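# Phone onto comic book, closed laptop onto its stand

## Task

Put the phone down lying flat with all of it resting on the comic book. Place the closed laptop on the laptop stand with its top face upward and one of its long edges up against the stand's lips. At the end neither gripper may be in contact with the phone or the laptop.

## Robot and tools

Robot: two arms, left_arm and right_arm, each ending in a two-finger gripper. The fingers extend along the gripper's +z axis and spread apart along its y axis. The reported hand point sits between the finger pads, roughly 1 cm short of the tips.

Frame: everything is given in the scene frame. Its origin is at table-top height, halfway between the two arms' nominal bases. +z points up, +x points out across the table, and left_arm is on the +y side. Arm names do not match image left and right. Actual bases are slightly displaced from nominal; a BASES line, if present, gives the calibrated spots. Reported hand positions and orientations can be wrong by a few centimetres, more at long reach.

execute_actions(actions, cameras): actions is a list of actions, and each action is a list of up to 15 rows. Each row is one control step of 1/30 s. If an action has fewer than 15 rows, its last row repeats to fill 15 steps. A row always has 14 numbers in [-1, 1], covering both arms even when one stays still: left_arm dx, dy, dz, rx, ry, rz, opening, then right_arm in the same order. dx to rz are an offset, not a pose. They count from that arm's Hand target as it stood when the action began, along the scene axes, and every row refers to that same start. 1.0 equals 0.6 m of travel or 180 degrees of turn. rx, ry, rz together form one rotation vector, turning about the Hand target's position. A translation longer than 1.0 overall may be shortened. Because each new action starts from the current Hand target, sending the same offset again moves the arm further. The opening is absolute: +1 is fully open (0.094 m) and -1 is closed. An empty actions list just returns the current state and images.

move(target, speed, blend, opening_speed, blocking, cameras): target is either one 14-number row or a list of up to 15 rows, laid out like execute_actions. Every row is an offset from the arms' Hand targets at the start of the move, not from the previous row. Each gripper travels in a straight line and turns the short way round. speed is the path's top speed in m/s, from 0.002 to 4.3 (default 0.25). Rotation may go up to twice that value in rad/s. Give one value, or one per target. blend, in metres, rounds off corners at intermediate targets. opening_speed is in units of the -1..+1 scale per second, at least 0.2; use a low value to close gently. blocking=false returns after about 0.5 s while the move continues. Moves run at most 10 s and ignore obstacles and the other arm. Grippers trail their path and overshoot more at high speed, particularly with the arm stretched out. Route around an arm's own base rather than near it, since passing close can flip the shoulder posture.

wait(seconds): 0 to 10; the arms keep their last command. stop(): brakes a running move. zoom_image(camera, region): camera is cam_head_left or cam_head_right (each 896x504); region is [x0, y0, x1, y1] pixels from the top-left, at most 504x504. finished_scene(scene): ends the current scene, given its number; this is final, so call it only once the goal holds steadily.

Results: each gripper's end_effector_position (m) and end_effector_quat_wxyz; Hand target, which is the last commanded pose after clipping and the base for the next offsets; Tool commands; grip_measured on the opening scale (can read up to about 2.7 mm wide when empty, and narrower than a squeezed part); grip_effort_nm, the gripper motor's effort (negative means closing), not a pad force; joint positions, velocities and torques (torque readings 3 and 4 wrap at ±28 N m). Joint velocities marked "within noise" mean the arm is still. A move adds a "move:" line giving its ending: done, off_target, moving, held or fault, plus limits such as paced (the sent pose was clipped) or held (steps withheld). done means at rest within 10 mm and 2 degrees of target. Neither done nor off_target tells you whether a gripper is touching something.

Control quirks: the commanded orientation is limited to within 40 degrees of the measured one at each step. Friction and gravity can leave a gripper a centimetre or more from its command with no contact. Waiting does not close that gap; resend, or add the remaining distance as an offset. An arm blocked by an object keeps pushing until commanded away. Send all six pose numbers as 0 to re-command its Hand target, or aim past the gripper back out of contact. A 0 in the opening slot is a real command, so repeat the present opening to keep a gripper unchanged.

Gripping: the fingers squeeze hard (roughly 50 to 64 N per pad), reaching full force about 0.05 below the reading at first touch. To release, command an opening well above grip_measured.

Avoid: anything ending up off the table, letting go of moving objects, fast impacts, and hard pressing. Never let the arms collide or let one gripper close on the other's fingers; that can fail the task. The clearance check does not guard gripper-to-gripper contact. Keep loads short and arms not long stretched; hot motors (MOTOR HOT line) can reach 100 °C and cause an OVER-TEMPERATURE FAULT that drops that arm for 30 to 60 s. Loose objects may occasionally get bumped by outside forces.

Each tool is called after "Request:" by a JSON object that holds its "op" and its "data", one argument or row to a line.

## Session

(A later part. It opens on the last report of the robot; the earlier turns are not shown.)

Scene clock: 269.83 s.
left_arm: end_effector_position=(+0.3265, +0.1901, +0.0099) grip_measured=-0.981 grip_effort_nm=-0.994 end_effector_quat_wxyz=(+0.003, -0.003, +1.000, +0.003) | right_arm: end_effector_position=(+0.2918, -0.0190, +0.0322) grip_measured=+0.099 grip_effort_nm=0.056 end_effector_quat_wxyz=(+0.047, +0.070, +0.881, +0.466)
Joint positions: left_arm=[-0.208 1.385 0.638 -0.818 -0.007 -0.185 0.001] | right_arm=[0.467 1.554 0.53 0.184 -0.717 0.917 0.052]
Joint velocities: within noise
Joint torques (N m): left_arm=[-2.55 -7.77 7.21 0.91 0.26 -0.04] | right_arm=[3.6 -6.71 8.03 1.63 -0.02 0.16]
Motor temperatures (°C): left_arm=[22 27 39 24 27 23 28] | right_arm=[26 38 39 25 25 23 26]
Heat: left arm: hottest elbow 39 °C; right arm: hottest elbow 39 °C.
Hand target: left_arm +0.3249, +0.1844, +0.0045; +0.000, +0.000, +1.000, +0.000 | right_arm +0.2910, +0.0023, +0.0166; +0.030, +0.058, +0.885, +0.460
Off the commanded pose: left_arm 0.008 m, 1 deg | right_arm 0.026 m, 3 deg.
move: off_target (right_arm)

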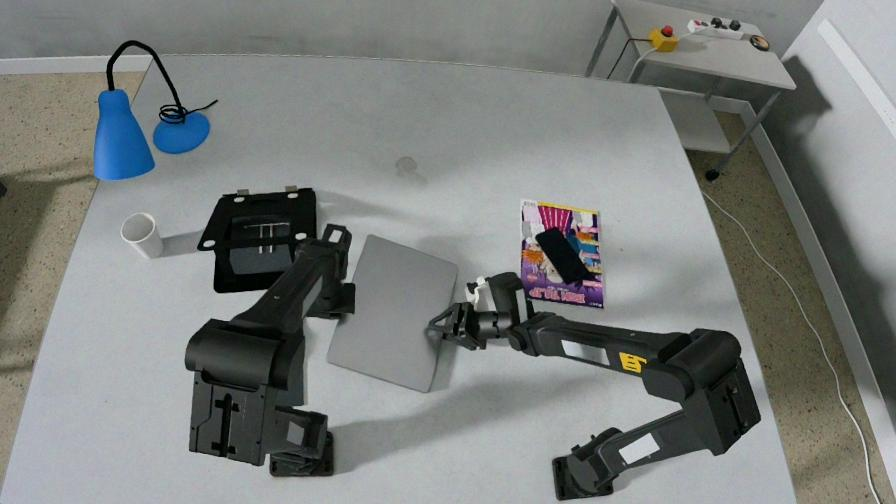

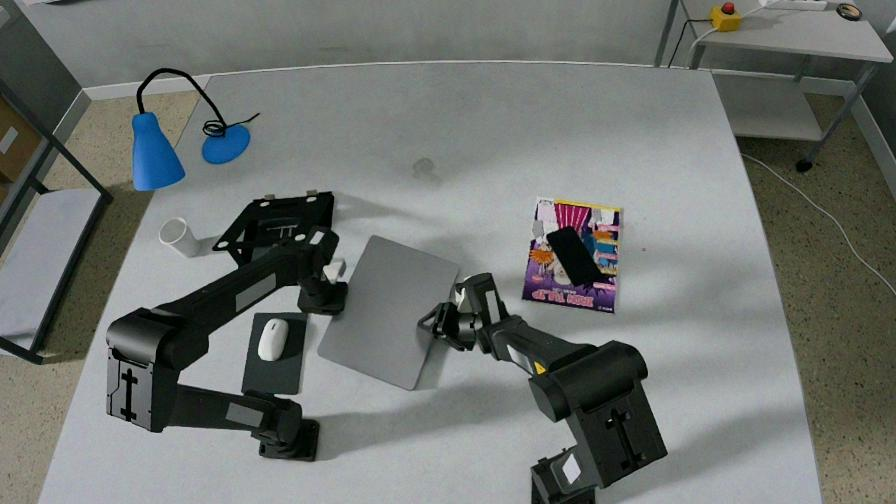

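Request:
{"op": "move", "data": {
  "target": [0,0.0,0,0,0,0,-1,0,-0.12,0.03,0,0,0,0.1],
  "speed": 0.08
}}

Request:
{"op": "zoom_image", "data": {
  "camera": "cam_head_left",
  "region": [380, 250, 480, 400]
}}

Request:
{"op": "zoom_image", "data": {
  "camera": "cam_head_right",
  "region": [370, 250, 470, 400]
}}

Scene clock: 281.97 s.
left_arm: end_effector_position=(+0.3266, +0.1898, +0.0099) grip_measured=-0.981 grip_effort_nm=-0.989 end_effector_quat_wxyz=(+0.004, -0.003, +1.000, +0.002) | right_arm: end_effector_position=(+0.2897, -0.0649, +0.0329) grip_measured=+0.099 grip_effort_nm=0.056 end_effector_quat_wxyz=(+0.028, +0.055, +0.885, +0.462)
Joint positions: left_arm=[-0.208 1.385 0.638 -0.817 -0.006 -0.185 0.001] | right_arm=[0.33 1.515 0.53 -0.021 -0.827 0.711 0.052]
Joint velocities: within noise
Joint torques (N m): left_arm=[-2.2 -7.24 7.24 0.77 0.16 -0.09] | right_arm=[-0.38 -12.45 5.48 0.54 -0.36 0.09]
Motor temperatures (°C): left_arm=[22 27 39 24 27 23 28] | right_arm=[26 37 40 25 24 23 25]
Heat: left arm: hottest elbow 39 °C; right arm: hottest elbow 40 °C.
Hand target: left_arm +0.3249, +0.1844, +0.0045; +0.000, +0.000, +1.000, +0.000 | right_arm +0.2910, -0.0697, +0.0346; +0.030, +0.058, +0.885, +0.460
Off the commanded pose: left_arm 0.008 m, 1 deg | right_arm 0.005 m, 1 deg.
move: done

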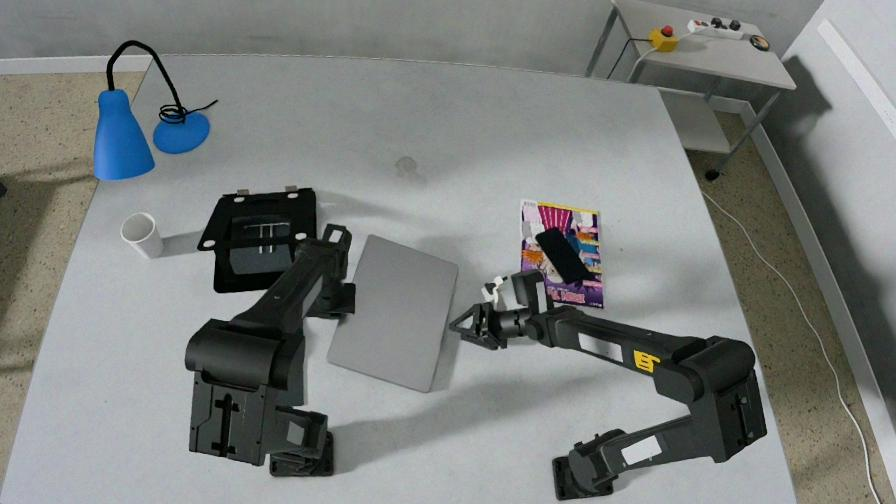

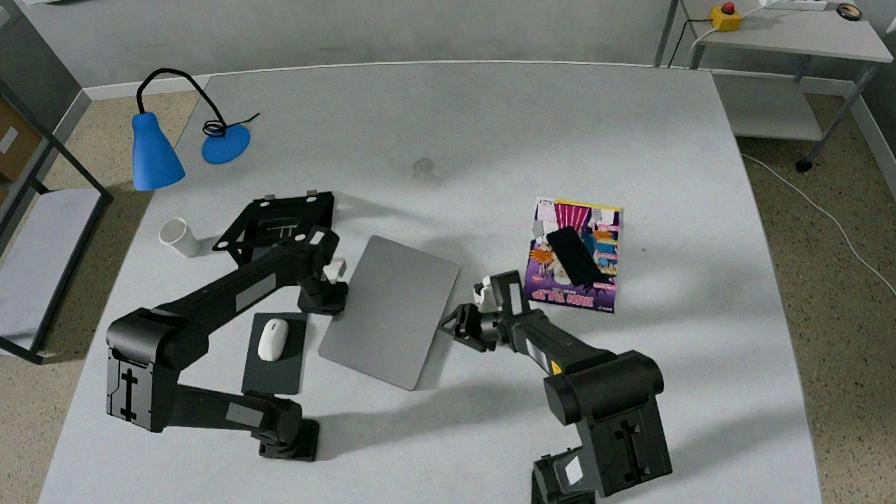

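Scaled by 3.360.

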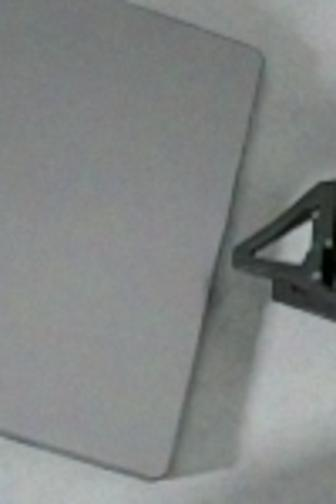

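Scaled by 3.360.

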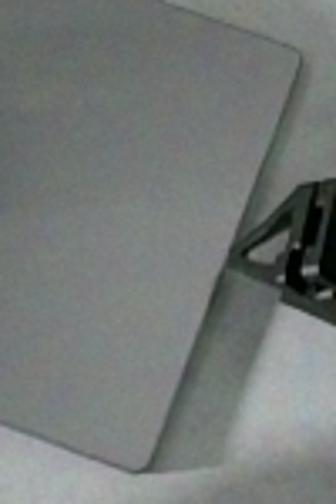

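Request:
{"op": "move", "data": {
  "target": [
    [0,0.0,0,0,0,0,-1,0,0.14,-0.02,0,0,0,0.1],
    [0,0.0,0,0,0,0,-1,0,0.15,0.05,0.05,-0.007,0,0.1]
  ],
  "speed": 0.05
}}

Request:
{"op": "zoom_image", "data": {
  "camera": "cam_head_left",
  "region": [320, 230, 520, 410]
}}

Request:
{"op": "zoom_image", "data": {
  "camera": "cam_head_right",
  "region": [300, 230, 500, 410]
}}

Scene clock: 299.83 s.
left_arm: end_effector_position=(+0.3294, +0.1983, +0.0100) grip_measured=-0.982 grip_effort_nm=-0.960 end_effector_quat_wxyz=(+0.009, -0.006, +1.000, +0.016) | right_arm: end_effector_position=(+0.2864, -0.0077, +0.0381) grip_measured=+0.100 grip_effort_nm=-0.022 end_effector_quat_wxyz=(+0.027, +0.094, +0.865, +0.491)
Joint positions: left_arm=[-0.195 1.385 0.638 -0.812 -0.035 -0.178 0.001] | right_arm=[0.488 1.564 0.516 0.269 -0.746 1.035 0.052]
Joint velocities: within noise
Joint torques (N m): left_arm=[-3.14 -8.47 7.1 0.55 1.3 -0.16] | right_arm=[3.19 -12.81 7.61 3.47 -1.75 0.21]
Motor temperatures (°C): left_arm=[22 27 38 24 27 23 29] | right_arm=[26 38 39 25 25 23 25]
Heat: left arm: hottest elbow 38 °C; right arm: hottest elbow 39 °C.
Hand target: left_arm +0.3249, +0.1844, +0.0045; +0.000, -0.001, +1.000, +0.000 | right_arm +0.2910, +0.0203, +0.0647; +0.035, +0.055, +0.846, +0.529
Off the commanded pose: left_arm 0.016 m, 2 deg | right_arm 0.039 m, 7 deg.
move: off_target (left_arm, right_arm)

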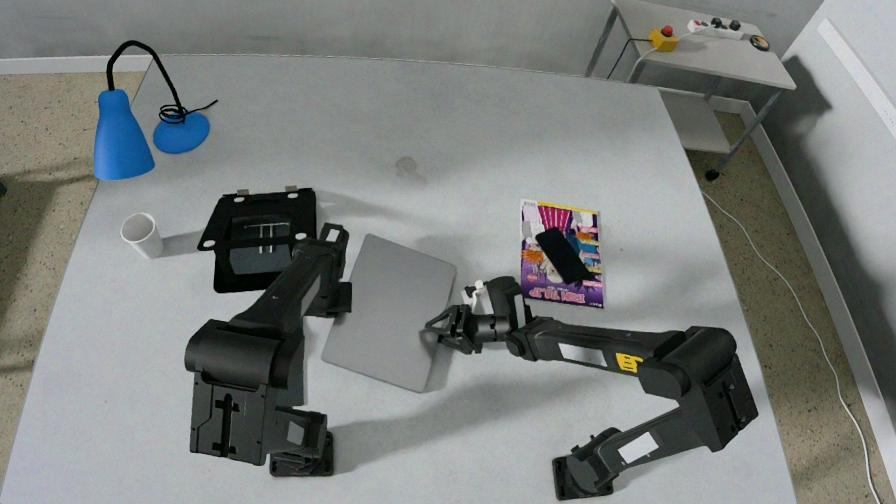

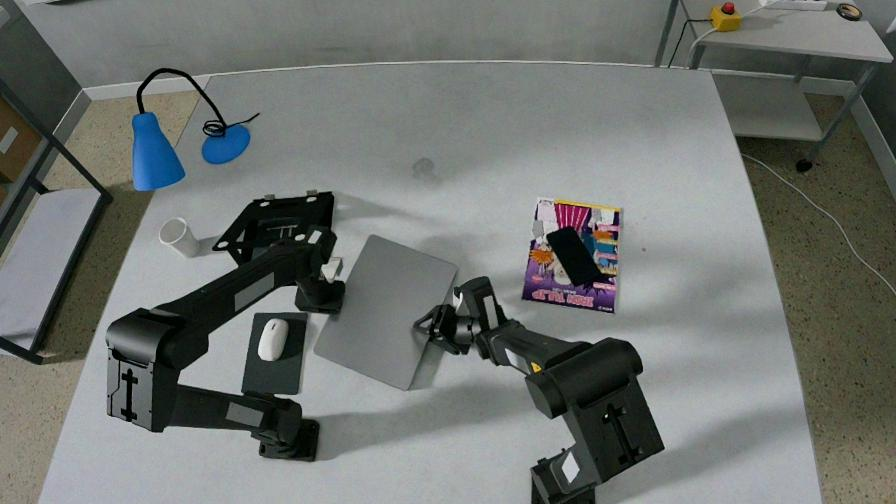

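Scaled by 2.520.

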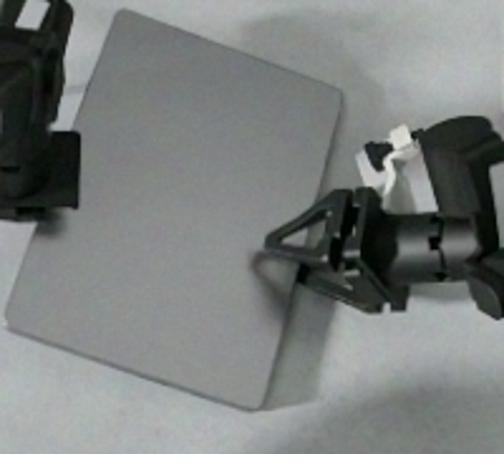

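Scaled by 2.520.

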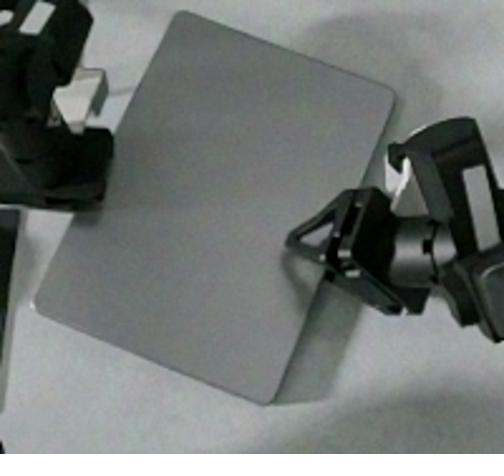

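Request:
{"op": "move", "data": {
  "target": [0,0.0,0,0,0,0,-1,0,0.02,0.06,0.03,-0.004,0,0.1],
  "speed": 0.05
}}

Request:
{"op": "zoom_image", "data": {
  "camera": "cam_head_left",
  "region": [320, 230, 520, 410]
}}

Request:
{"op": "zoom_image", "data": {
  "camera": "cam_head_right",
  "region": [300, 230, 500, 410]
}}

Scene clock: 304.20 s.
left_arm: end_effector_position=(+0.3308, +0.2008, +0.0101) grip_measured=-0.982 grip_effort_nm=-0.955 end_effector_quat_wxyz=(+0.011, -0.007, +1.000, +0.019) | right_arm: end_effector_position=(+0.2806, -0.0053, +0.0470) grip_measured=+0.100 grip_effort_nm=-0.037 end_effector_quat_wxyz=(+0.007, +0.117, +0.848, +0.517)
Joint positions: left_arm=[-0.19 1.385 0.638 -0.808 -0.041 -0.175 0.001] | right_arm=[0.488 1.557 0.492 0.345 -0.785 1.139 0.052]
Joint velocities: within noise
Joint torques (N m): left_arm=[-3.9 -8.59 7.32 0.51 1.5 -0.17] | right_arm=[4.07 -16.26 8.66 3.93 -1.55 0.19]
Motor temperatures (°C): left_arm=[22 27 38 24 28 23 29] | right_arm=[26 38 39 25 26 23 25]
Heat: left arm: hottest elbow 38 °C; right arm: hottest elbow 39 °C.
Hand target: left_arm +0.3249, +0.1843, +0.0045; +0.000, +0.000, +1.000, +0.000 | right_arm +0.2910, +0.0323, +0.1008; +0.038, +0.054, +0.820, +0.569
Off the commanded pose: left_arm 0.018 m, 3 deg | right_arm 0.066 m, 11 deg.
move: off_target (left_arm, right_arm)

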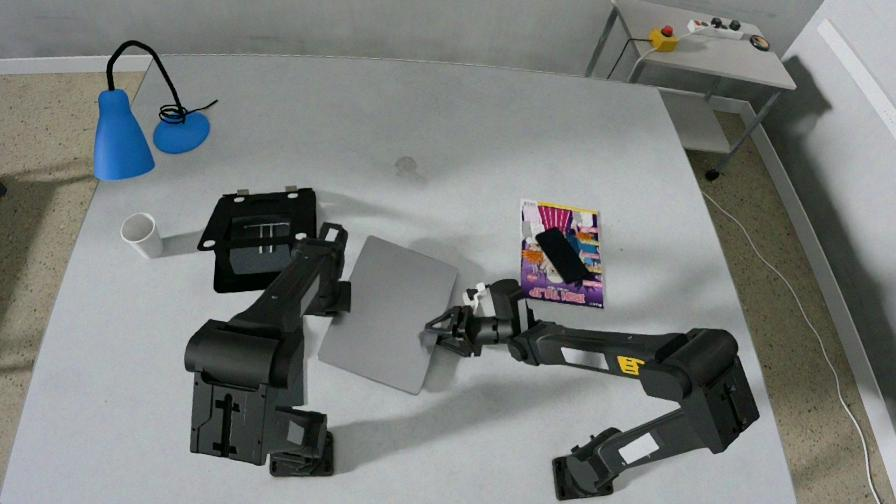

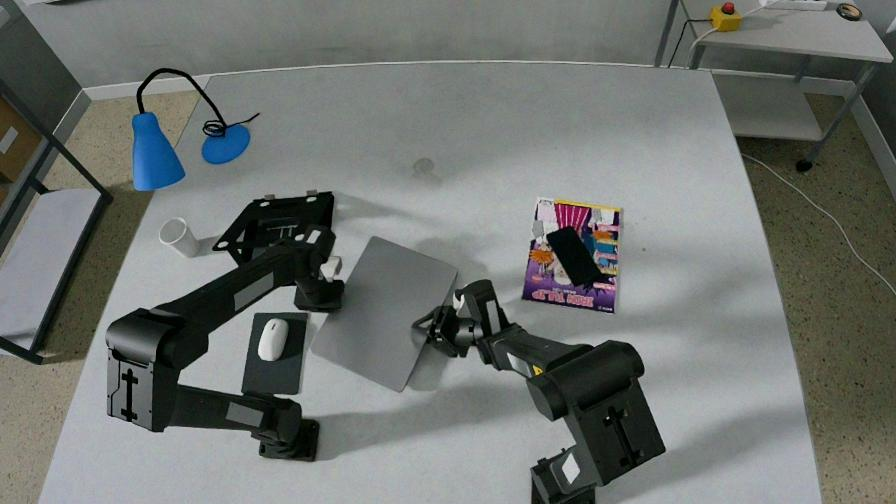

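Scaled by 2.520.

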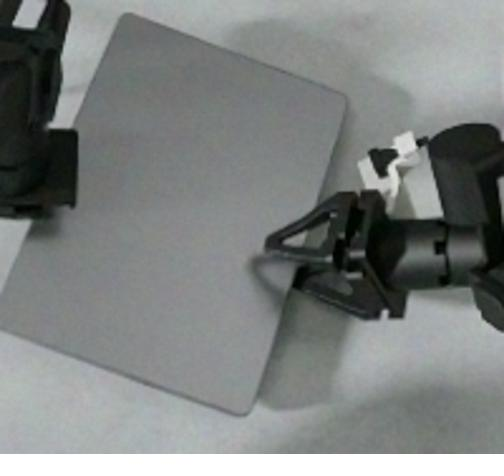

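Scaled by 2.520.

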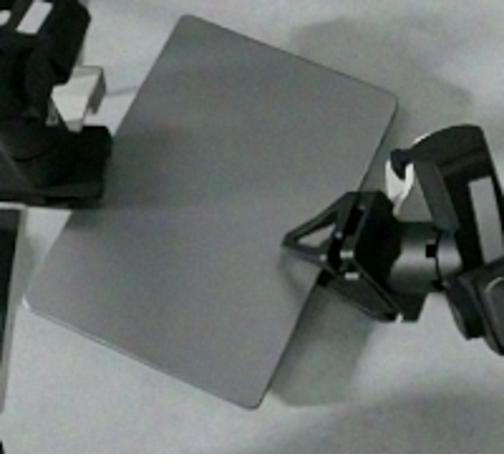

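Request:
{"op": "move", "data": {
  "target": [0,0.0,0,0,0,0,-1,0,0.02,0.06,0.03,-0.004,0,0.1],
  "speed": 0.05
}}

Request:
{"op": "zoom_image", "data": {
  "camera": "cam_head_left",
  "region": [320, 230, 520, 410]
}}

Request:
{"op": "zoom_image", "data": {
  "camera": "cam_head_right",
  "region": [300, 230, 500, 410]
}}

Scene clock: 309.27 s.
left_arm: end_effector_position=(+0.3302, +0.1956, +0.0098) grip_measured=-0.982 grip_effort_nm=-0.955 end_effector_quat_wxyz=(+0.010, -0.008, +1.000, +0.007) | right_arm: end_effector_position=(+0.2729, +0.0192, +0.0957) grip_measured=+0.100 grip_effort_nm=-0.037 end_effector_quat_wxyz=(+0.011, +0.089, +0.813, +0.575)
Joint positions: left_arm=[-0.193 1.386 0.638 -0.807 -0.017 -0.181 0.001] | right_arm=[0.536 1.488 0.484 0.477 -0.829 1.256 0.052]
Joint velocities: within noise
Joint torques (N m): left_arm=[-4.01 -7.94 7.17 0.28 0.6 -0.15] | right_arm=[2.14 -13.57 10.32 2.89 -0.42 0.21]
Motor temperatures (°C): left_arm=[22 27 38 24 28 23 29] | right_arm=[26 38 40 25 27 23 25]
Heat: left arm: hottest elbow 38 °C; right arm: hottest elbow 40 °C.
Hand target: left_arm +0.3249, +0.1843, +0.0045; +0.000, -0.001, +1.000, +0.000 | right_arm +0.2910, +0.0443, +0.1367; +0.040, +0.052, +0.792, +0.607
Off the commanded pose: left_arm 0.014 m, 2 deg | right_arm 0.051 m, 7 deg.
move: off_target (left_arm, right_arm)

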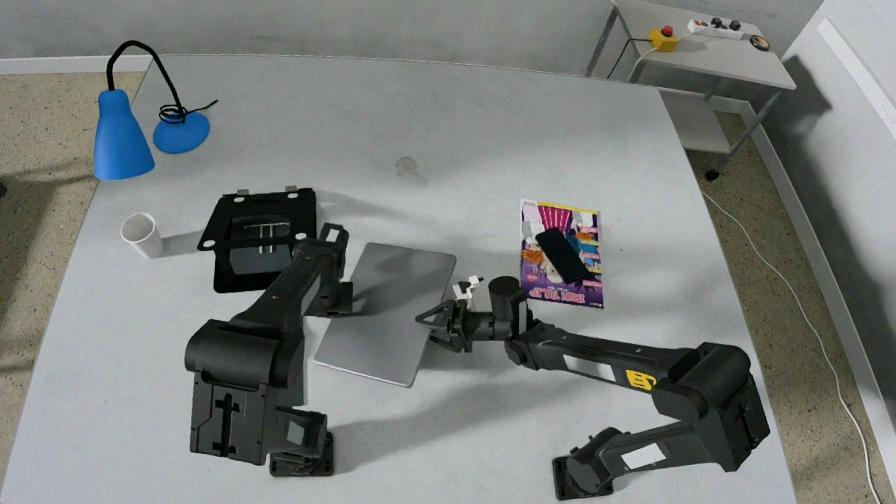

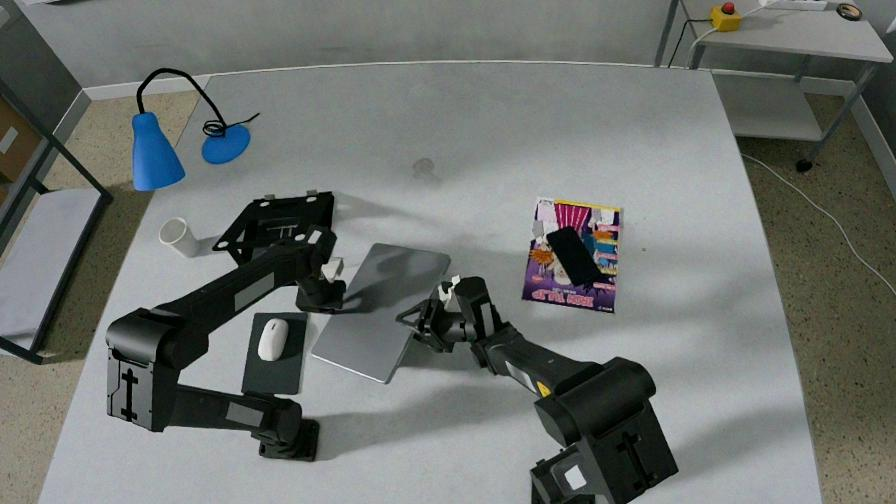

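Scaled by 2.520.

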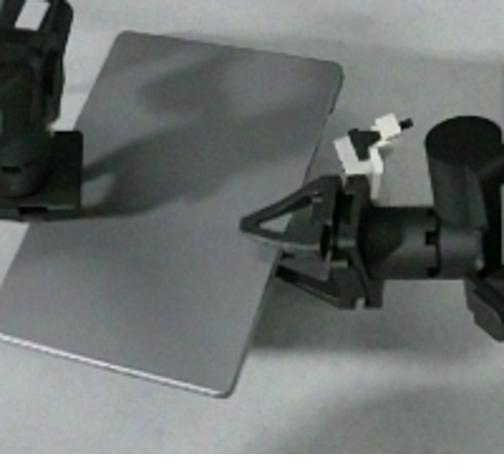

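Scaled by 2.520.

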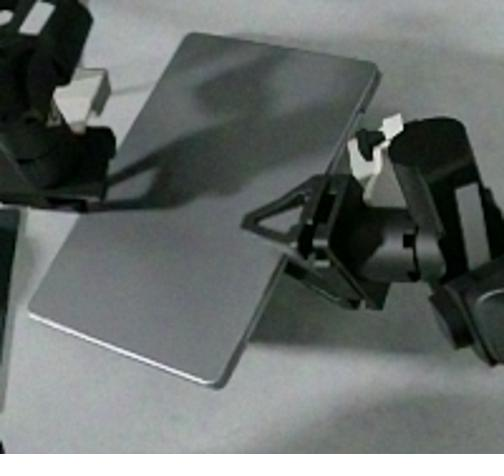

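Request:
{"op": "move", "data": {
  "target": [0,0.0,0,0,0,0,-1,0,0.0,0.0,0.0,0.0,0,-0.8],
  "speed": 0.05,
  "opening_speed": 0.25
}}

Request:
{"op": "zoom_image", "data": {
  "camera": "cam_head_left",
  "region": [320, 230, 520, 410]
}}

Request:
{"op": "zoom_image", "data": {
  "camera": "cam_head_right",
  "region": [300, 230, 500, 410]
}}

Scene clock: 317.00 s.
left_arm: end_effector_position=(+0.3303, +0.1961, +0.0099) grip_measured=-0.982 grip_effort_nm=-0.955 end_effector_quat_wxyz=(+0.010, -0.008, +1.000, +0.009) | right_arm: end_effector_position=(+0.2731, +0.0192, +0.0957) grip_measured=-0.670 grip_effort_nm=-1.033 end_effector_quat_wxyz=(+0.014, +0.087, +0.814, +0.574)
Joint positions: left_arm=[-0.193 1.386 0.638 -0.807 -0.02 -0.181 0.001] | right_arm=[0.536 1.488 0.484 0.477 -0.828 1.25 0.015]
Joint velocities: within noise
Joint torques (N m): left_arm=[-3.72 -8.41 7.34 0.39 0.72 -0.11] | right_arm=[2.2 -13.57 10.29 2.82 -0.47 0.25]
Motor temperatures (°C): left_arm=[22 27 38 23 28 23 29] | right_arm=[26 38 41 25 26 23 25]
Heat: left arm: hottest elbow 38 °C; right arm: hottest elbow 41 °C.
Hand target: left_arm +0.3249, +0.1843, +0.0045; +0.000, -0.001, +1.000, +0.000 | right_arm +0.2910, +0.0443, +0.1368; +0.040, +0.052, +0.792, +0.607
Off the commanded pose: left_arm 0.014 m, 2 deg | right_arm 0.051 m, 7 deg.
move: off_target (left_arm, right_arm)

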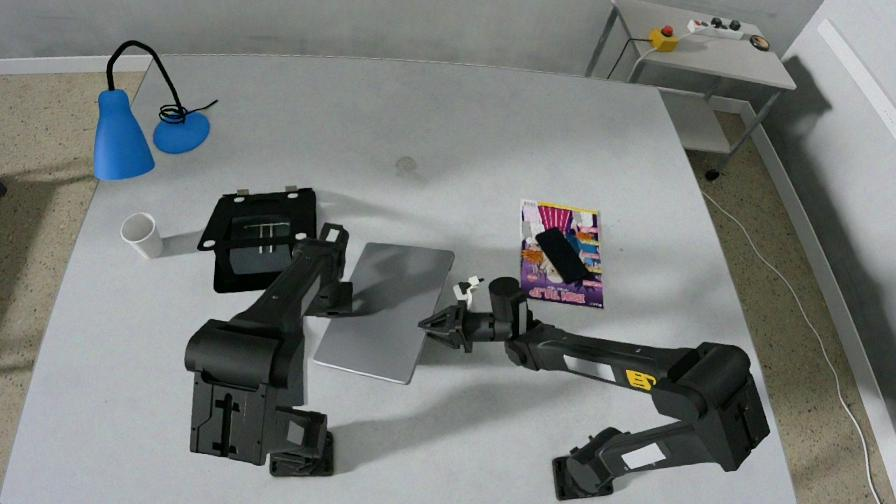

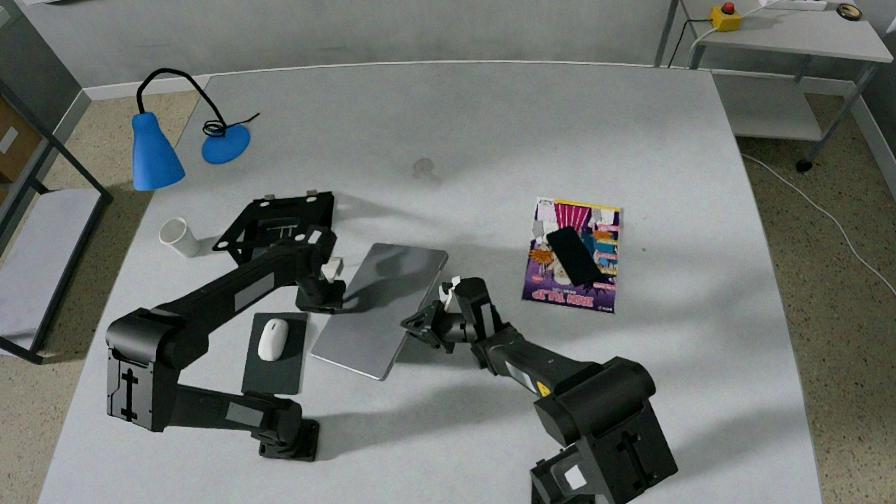

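Scaled by 2.520.

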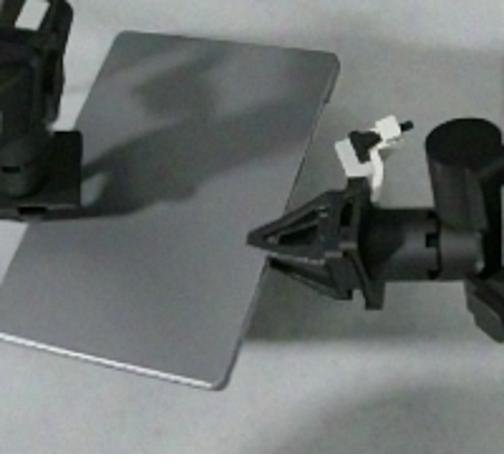

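Scaled by 2.520.

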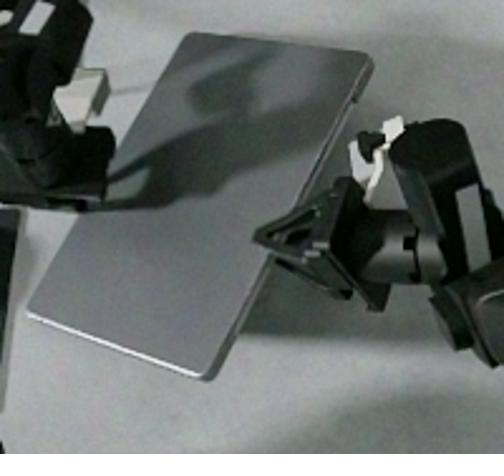

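Request:
{"op": "move", "data": {
  "target": [
    [0,0.1,0.02,0,0,0,-1,0,0,0,0,0,0,-0.8],
    [-0.05,0.22,0.28,0,0,0,-1,0,0,0,0,0,0,-0.8]
  ],
  "speed": 0.15,
  "cameras": []
}}

Request:
{"op": "move", "data": {
  "target": [0,0,0,0,0,0,-1,0.01,-0.02,-0.02,0,0,-0.139,-0.8],
  "speed": 0.15
}}

Request:
{"op": "zoom_image", "data": {
  "camera": "cam_head_left",
  "region": [320, 210, 520, 410]
}}

Scene clock: 327.43 s.
left_arm: end_effector_position=(+0.2756, +0.3077, +0.1459) grip_measured=-0.982 grip_effort_nm=-0.950 end_effector_quat_wxyz=(-0.033, +0.002, +0.999, -0.006) | right_arm: end_effector_position=(+0.2706, +0.0224, +0.0951) grip_measured=-0.673 grip_effort_nm=-1.043 end_effector_quat_wxyz=(+0.014, +0.085, +0.815, +0.573)
Joint positions: left_arm=[0.229 1.078 0.799 -1.358 -0.004 0.261 0.001] | right_arm=[0.548 1.488 0.484 0.477 -0.818 1.249 0.015]
Joint velocities: within noise
Joint torques (N m): left_arm=[-0.09 -7.3 15.71 -0.28 0.11 0.11] | right_arm=[1.32 -13.57 10.36 2.8 -0.78 0.24]
Motor temperatures (°C): left_arm=[22 27 38 23 28 23 29] | right_arm=[26 39 41 25 26 23 26]
Heat: left arm: hottest elbow 38 °C; right arm: hottest elbow 41 °C.
Hand target: left_arm +0.2949, +0.3164, +0.1726; +0.000, -0.001, +1.000, +0.000 | right_arm +0.2910, +0.0444, +0.1368; +0.040, +0.052, +0.792, +0.607
Off the commanded pose: left_arm 0.034 m, 4 deg | right_arm 0.051 m, 7 deg.
move: off_target (left_arm, right_arm)
No camera images: "cameras" was empty.

Scene clock: 329.50 s.
left_arm: end_effector_position=(+0.2755, +0.3076, +0.1459) grip_measured=-0.982 grip_effort_nm=-0.950 end_effector_quat_wxyz=(-0.033, +0.002, +0.999, -0.006) | right_arm: end_effector_position=(+0.2822, +0.0274, +0.0832) grip_measured=-0.677 grip_effort_nm=-1.038 end_effector_quat_wxyz=(+0.143, +0.219, +0.798, +0.543)
Joint positions: left_arm=[0.229 1.078 0.799 -1.359 -0.004 0.262 0.001] | right_arm=[0.707 1.488 0.402 0.688 -0.309 1.453 0.015]
Joint velocities: within noise
Joint torques (N m): left_arm=[-0.79 -8.18 15.69 -0.38 0.1 0.08] | right_arm=[0.15 -15.09 6.42 3.62 0.66 0.44]
Motor temperatures (°C): left_arm=[22 27 38 23 28 23 29] | right_arm=[26 39 41 25 26 23 26]
Heat: left arm: hottest elbow 38 °C; right arm: hottest elbow 41 °C.
Hand target: left_arm +0.2949, +0.3164, +0.1726; +0.000, +0.000, +1.000, +0.000 | right_arm +0.2969, +0.0323, +0.1247; +0.171, +0.222, +0.762, +0.584
Off the commanded pose: left_arm 0.034 m, 4 deg | right_arm 0.044 m, 7 deg.
move: off_target (left_arm, right_arm)

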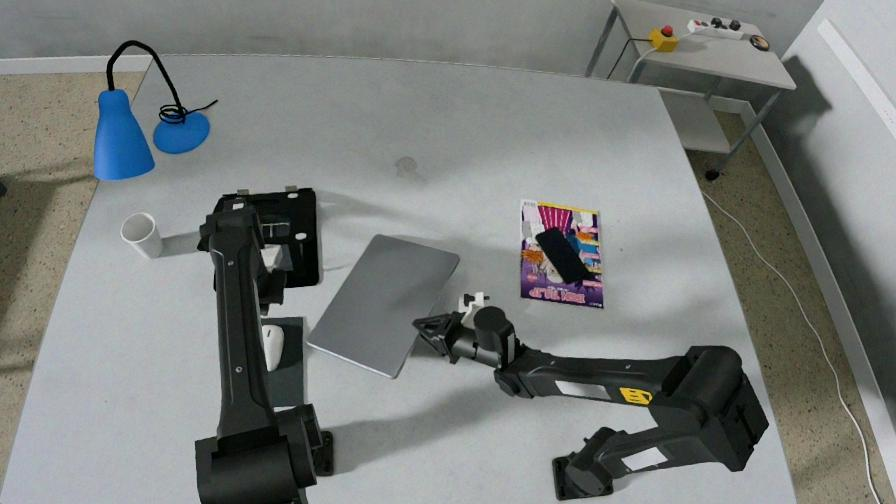

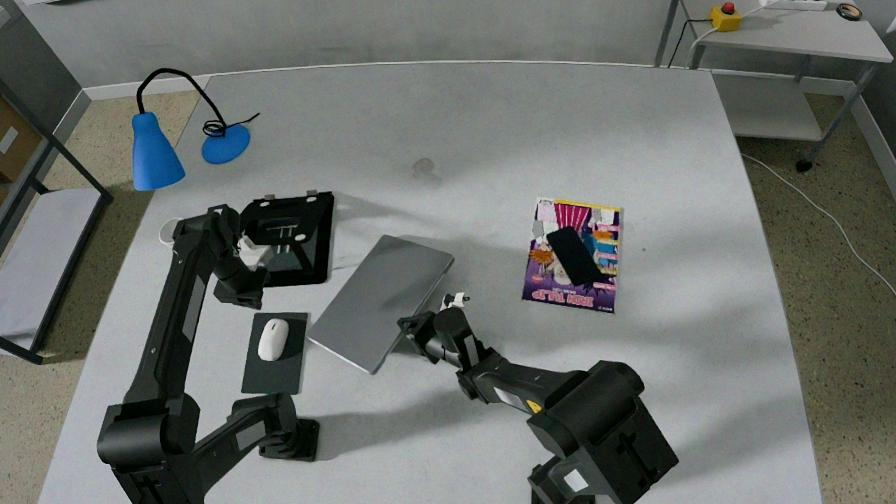

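Scaled by 2.520.

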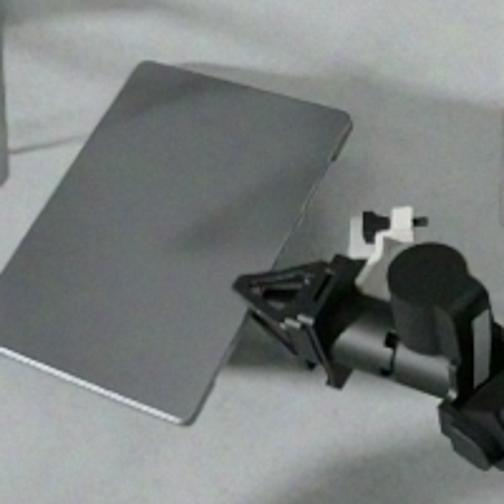

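Request:
{"op": "move", "data": {
  "target": [0,0.05,0.1,0,0,0,-1,0.02,-0.02,0.0,0,0,-0.139,-0.8],
  "speed": 0.12
}}

Request:
{"op": "move", "data": {
  "target": [0,0.0,0.0,0,0,0,-1,0.04,-0.03,0.0,0,0,-0.139,-0.8],
  "speed": 0.12
}}

Request:
{"op": "zoom_image", "data": {
  "camera": "cam_head_left",
  "region": [320, 210, 520, 410]
}}

Scene clock: 334.67 s.
left_arm: end_effector_position=(+0.2795, +0.3367, +0.2055) grip_measured=-0.982 grip_effort_nm=-0.955 end_effector_quat_wxyz=(-0.030, +0.002, +1.000, -0.009) | right_arm: end_effector_position=(+0.2956, +0.0106, +0.0842) grip_measured=-0.679 grip_effort_nm=-1.043 end_effector_quat_wxyz=(+0.279, +0.374, +0.735, +0.491)
Joint positions: left_arm=[0.331 1.077 0.958 -1.515 -0.004 0.363 0.001] | right_arm=[0.879 1.483 0.389 0.708 0.28 1.637 0.015]
Joint velocities: within noise
Joint torques (N m): left_arm=[-0.03 -7.36 16.44 -0.17 0.15 0.09] | right_arm=[0.62 -14.45 7.34 2.74 0.99 0.26]
Motor temperatures (°C): left_arm=[22 27 39 23 28 23 29] | right_arm=[26 39 41 25 26 23 27]
Heat: left arm: hottest elbow 39 °C; right arm: hottest elbow 41 °C.
Hand target: left_arm +0.2949, +0.3464, +0.2325; +0.000, -0.001, +1.000, +0.000 | right_arm +0.3089, +0.0203, +0.1246; +0.293, +0.382, +0.696, +0.533
Off the commanded pose: left_arm 0.033 m, 4 deg | right_arm 0.044 m, 7 deg.
move: off_target (left_arm, right_arm)

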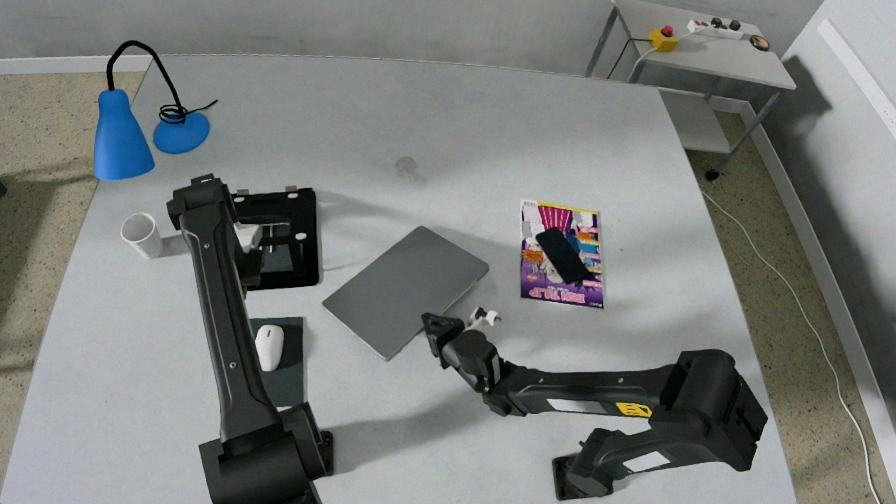

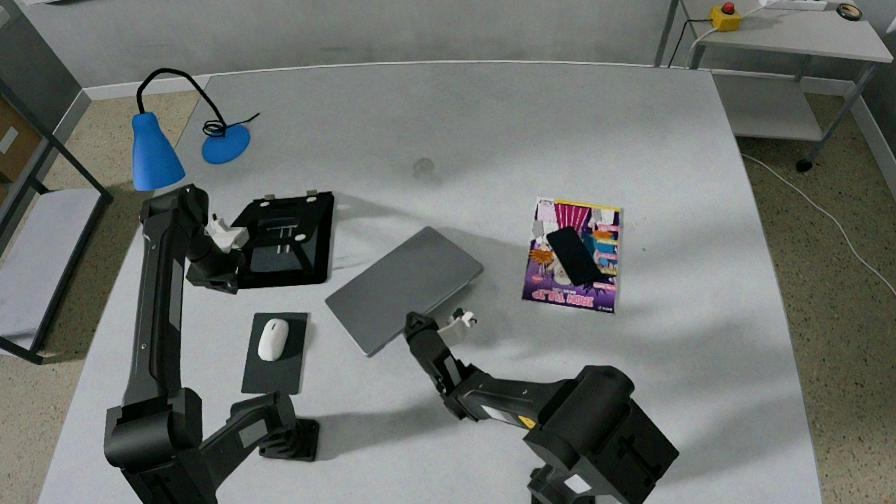

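Scene clock: 337.07 s.
left_arm: end_effector_position=(+0.2794, +0.3366, +0.2055) grip_measured=-0.982 grip_effort_nm=-0.955 end_effector_quat_wxyz=(-0.030, +0.002, +0.999, -0.009) | right_arm: end_effector_position=(+0.3080, -0.0253, +0.0822) grip_measured=-0.679 grip_effort_nm=-1.043 end_effector_quat_wxyz=(+0.396, +0.509, +0.644, +0.412)
Joint positions: left_arm=[0.331 1.077 0.958 -1.515 -0.004 0.364 0.001] | right_arm=[0.973 1.512 0.445 0.559 0.775 1.845 0.015]
Joint velocities: within noise
Joint torques (N m): left_arm=[-0.26 -7.77 16.43 -0.05 0.08 0.11] | right_arm=[0.38 -12.63 11.28 2.11 1.45 0.15]
Motor temperatures (°C): left_arm=[22 27 39 23 27 23 29] | right_arm=[26 39 41 25 26 23 27]
Heat: left arm: hottest elbow 39 °C; right arm: hottest elbow 41 °C.
Hand target: left_arm +0.2949, +0.3464, +0.2325; +0.000, +0.000, +1.000, +0.000 | right_arm +0.3330, +0.0022, +0.1247; +0.402, +0.524, +0.597, +0.457
Off the commanded pose: left_arm 0.033 m, 4 deg | right_arm 0.056 m, 8 deg.
move: off_target (left_arm, right_arm)

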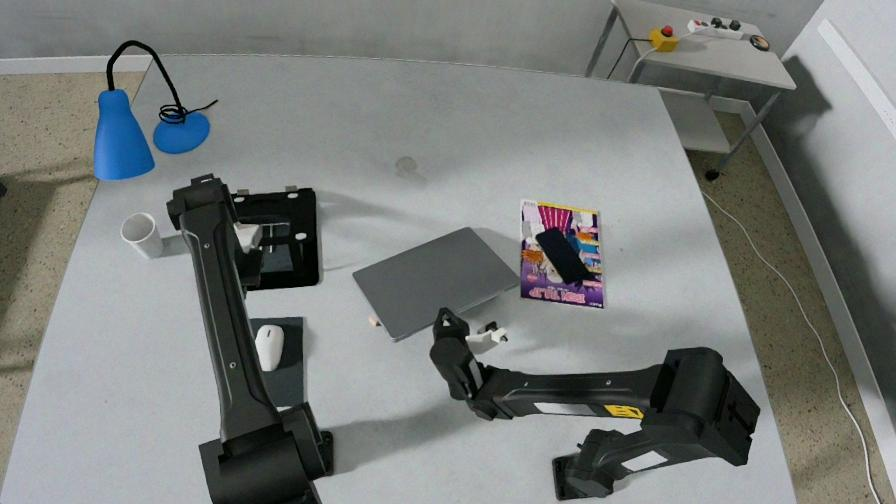

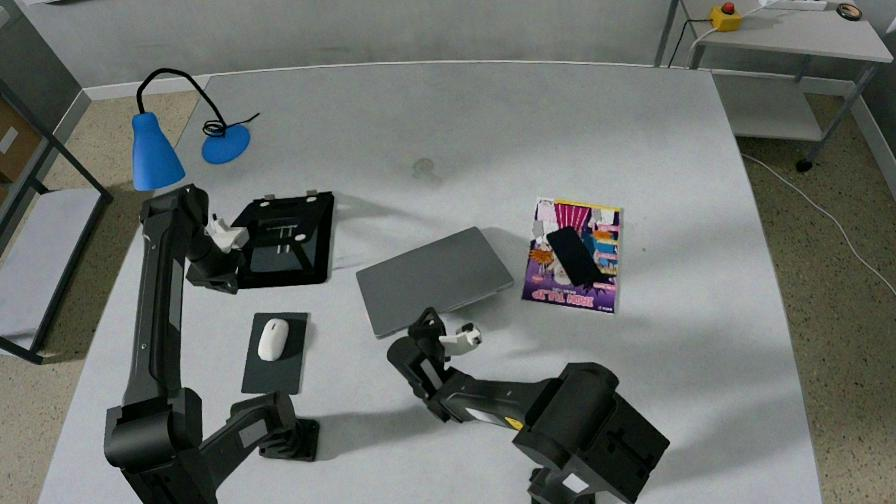

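Scaled by 2.520.

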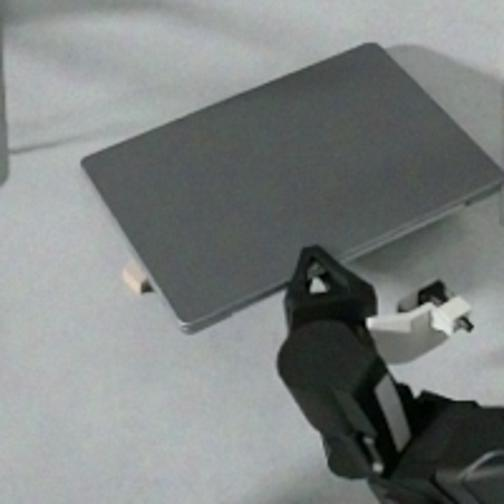

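Request:
{"op": "execute_actions", "data": {
  "actions": []
}}

Scene clock: 352.83 s.
left_arm: end_effector_position=(+0.2794, +0.3366, +0.2055) grip_measured=-0.982 grip_effort_nm=-0.955 end_effector_quat_wxyz=(-0.030, +0.002, +0.999, -0.009) | right_arm: end_effector_position=(+0.3080, -0.0251, +0.0822) grip_measured=-0.679 grip_effort_nm=-1.038 end_effector_quat_wxyz=(+0.396, +0.509, +0.644, +0.412)
Joint positions: left_arm=[0.331 1.077 0.958 -1.515 -0.004 0.364 0.001] | right_arm=[0.973 1.512 0.445 0.559 0.775 1.846 0.015]
Joint velocities: within noise
Joint torques (N m): left_arm=[-0.44 -8.06 16.42 -0.14 0.11 0.11] | right_arm=[0.38 -12.63 11.28 2.02 1.44 0.21]
Motor temperatures (°C): left_arm=[22 27 42 23 27 23 29] | right_arm=[26 39 43 25 28 23 27]
Heat: left arm: hottest elbow 42 °C; right arm: hottest elbow 43 °C.
Hand target: left_arm +0.2949, +0.3463, +0.2325; +0.000, +0.000, +1.000, +0.000 | right_arm +0.3329, +0.0024, +0.1248; +0.402, +0.523, +0.597, +0.457
Tool commands: left_gripper/opening=-1.0 right_gripper/opening=-0.8
Off the commanded pose: left_arm 0.033 m, 4 deg | right_arm 0.056 m, 8 deg.

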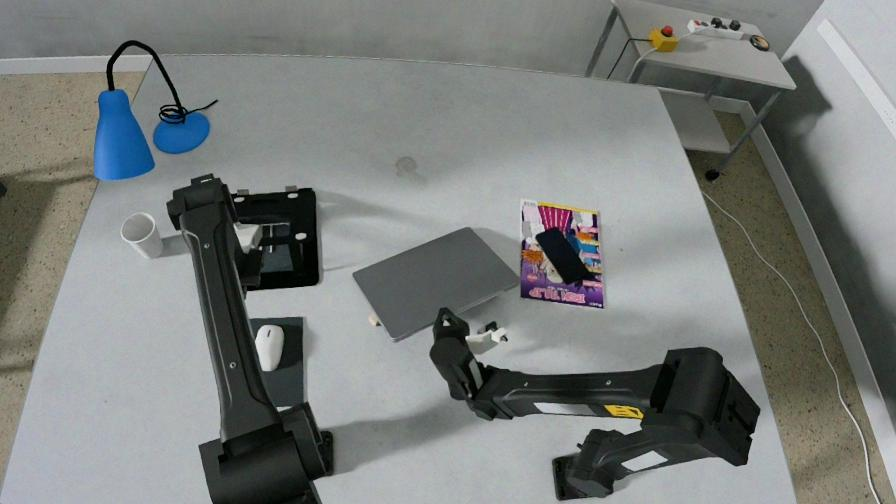

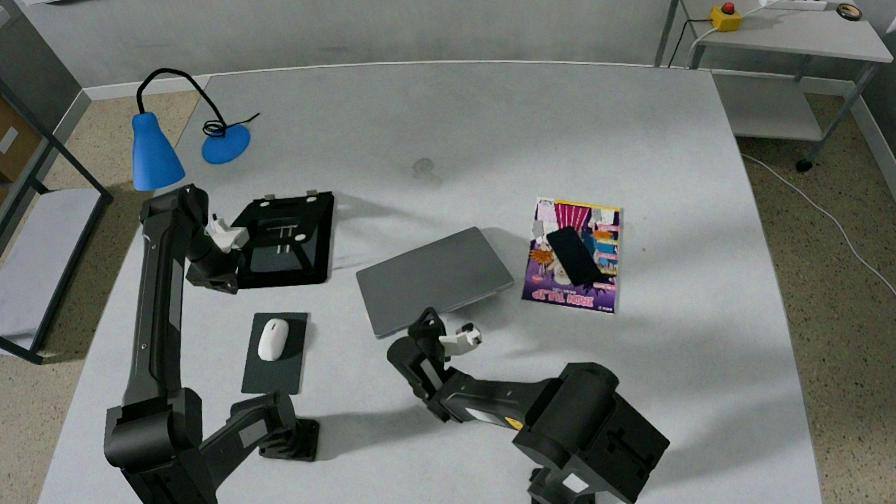

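Request:
{"op": "move", "data": {
  "target": [0,0,0,0,0,0,-1,0,0.01,0,0,0,-0.13,-0.8],
  "speed": 0.06
}}

Scene clock: 361.03 s.
left_arm: end_effector_position=(+0.2794, +0.3366, +0.2055) grip_measured=-0.982 grip_effort_nm=-0.955 end_effector_quat_wxyz=(-0.030, +0.002, +0.999, -0.009) | right_arm: end_effector_position=(+0.3128, -0.0231, +0.0800) grip_measured=-0.680 grip_effort_nm=-1.038 end_effector_quat_wxyz=(+0.499, +0.571, +0.552, +0.348)
Joint positions: left_arm=[0.331 1.077 0.958 -1.515 -0.004 0.364 0.001] | right_arm=[1.055 1.643 0.599 0.33 1.162 2.082 0.015]
Joint velocities: within noise
Joint torques (N m): left_arm=[-0.73 -7.47 16.57 -0.08 0.11 0.14] | right_arm=[0.79 -15.09 11.34 2.33 2.24 0.09]
Motor temperatures (°C): left_arm=[22 27 43 23 27 23 29] | right_arm=[26 39 44 25 29 23 27]
Heat: left arm: hottest elbow 43 °C; right arm: hottest elbow 44 °C.
Hand target: left_arm +0.2949, +0.3463, +0.2325; +0.000, -0.001, +1.000, +0.000 | right_arm +0.3329, +0.0084, +0.1248; +0.486, +0.634, +0.478, +0.366
Off the commanded pose: left_arm 0.033 m, 4 deg | right_arm 0.058 m, 11 deg.
joint sent to its limit (right arm) — joint 6 (wrist roll), upper limit. The joint targets are off in position and orientation.
move: off_target (left_arm, right_arm)

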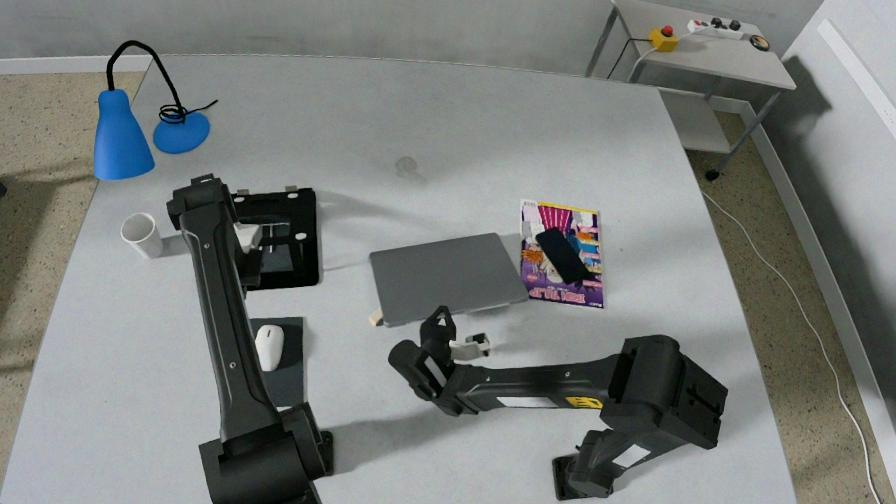

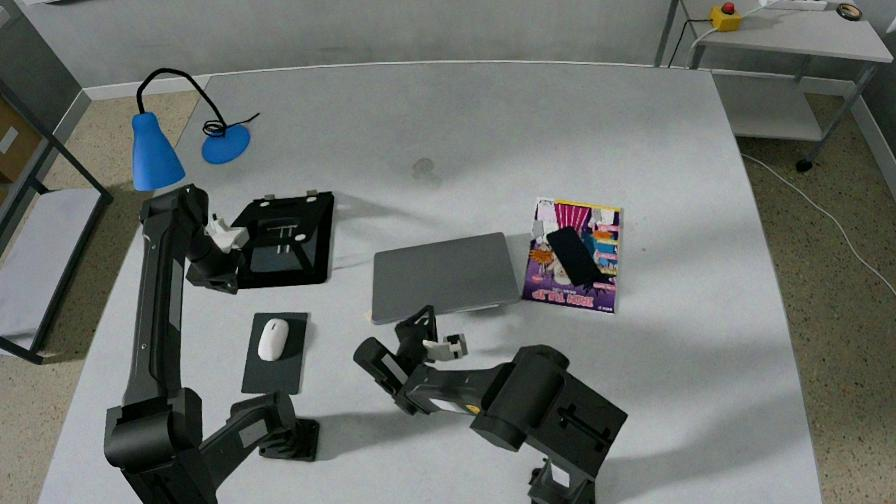

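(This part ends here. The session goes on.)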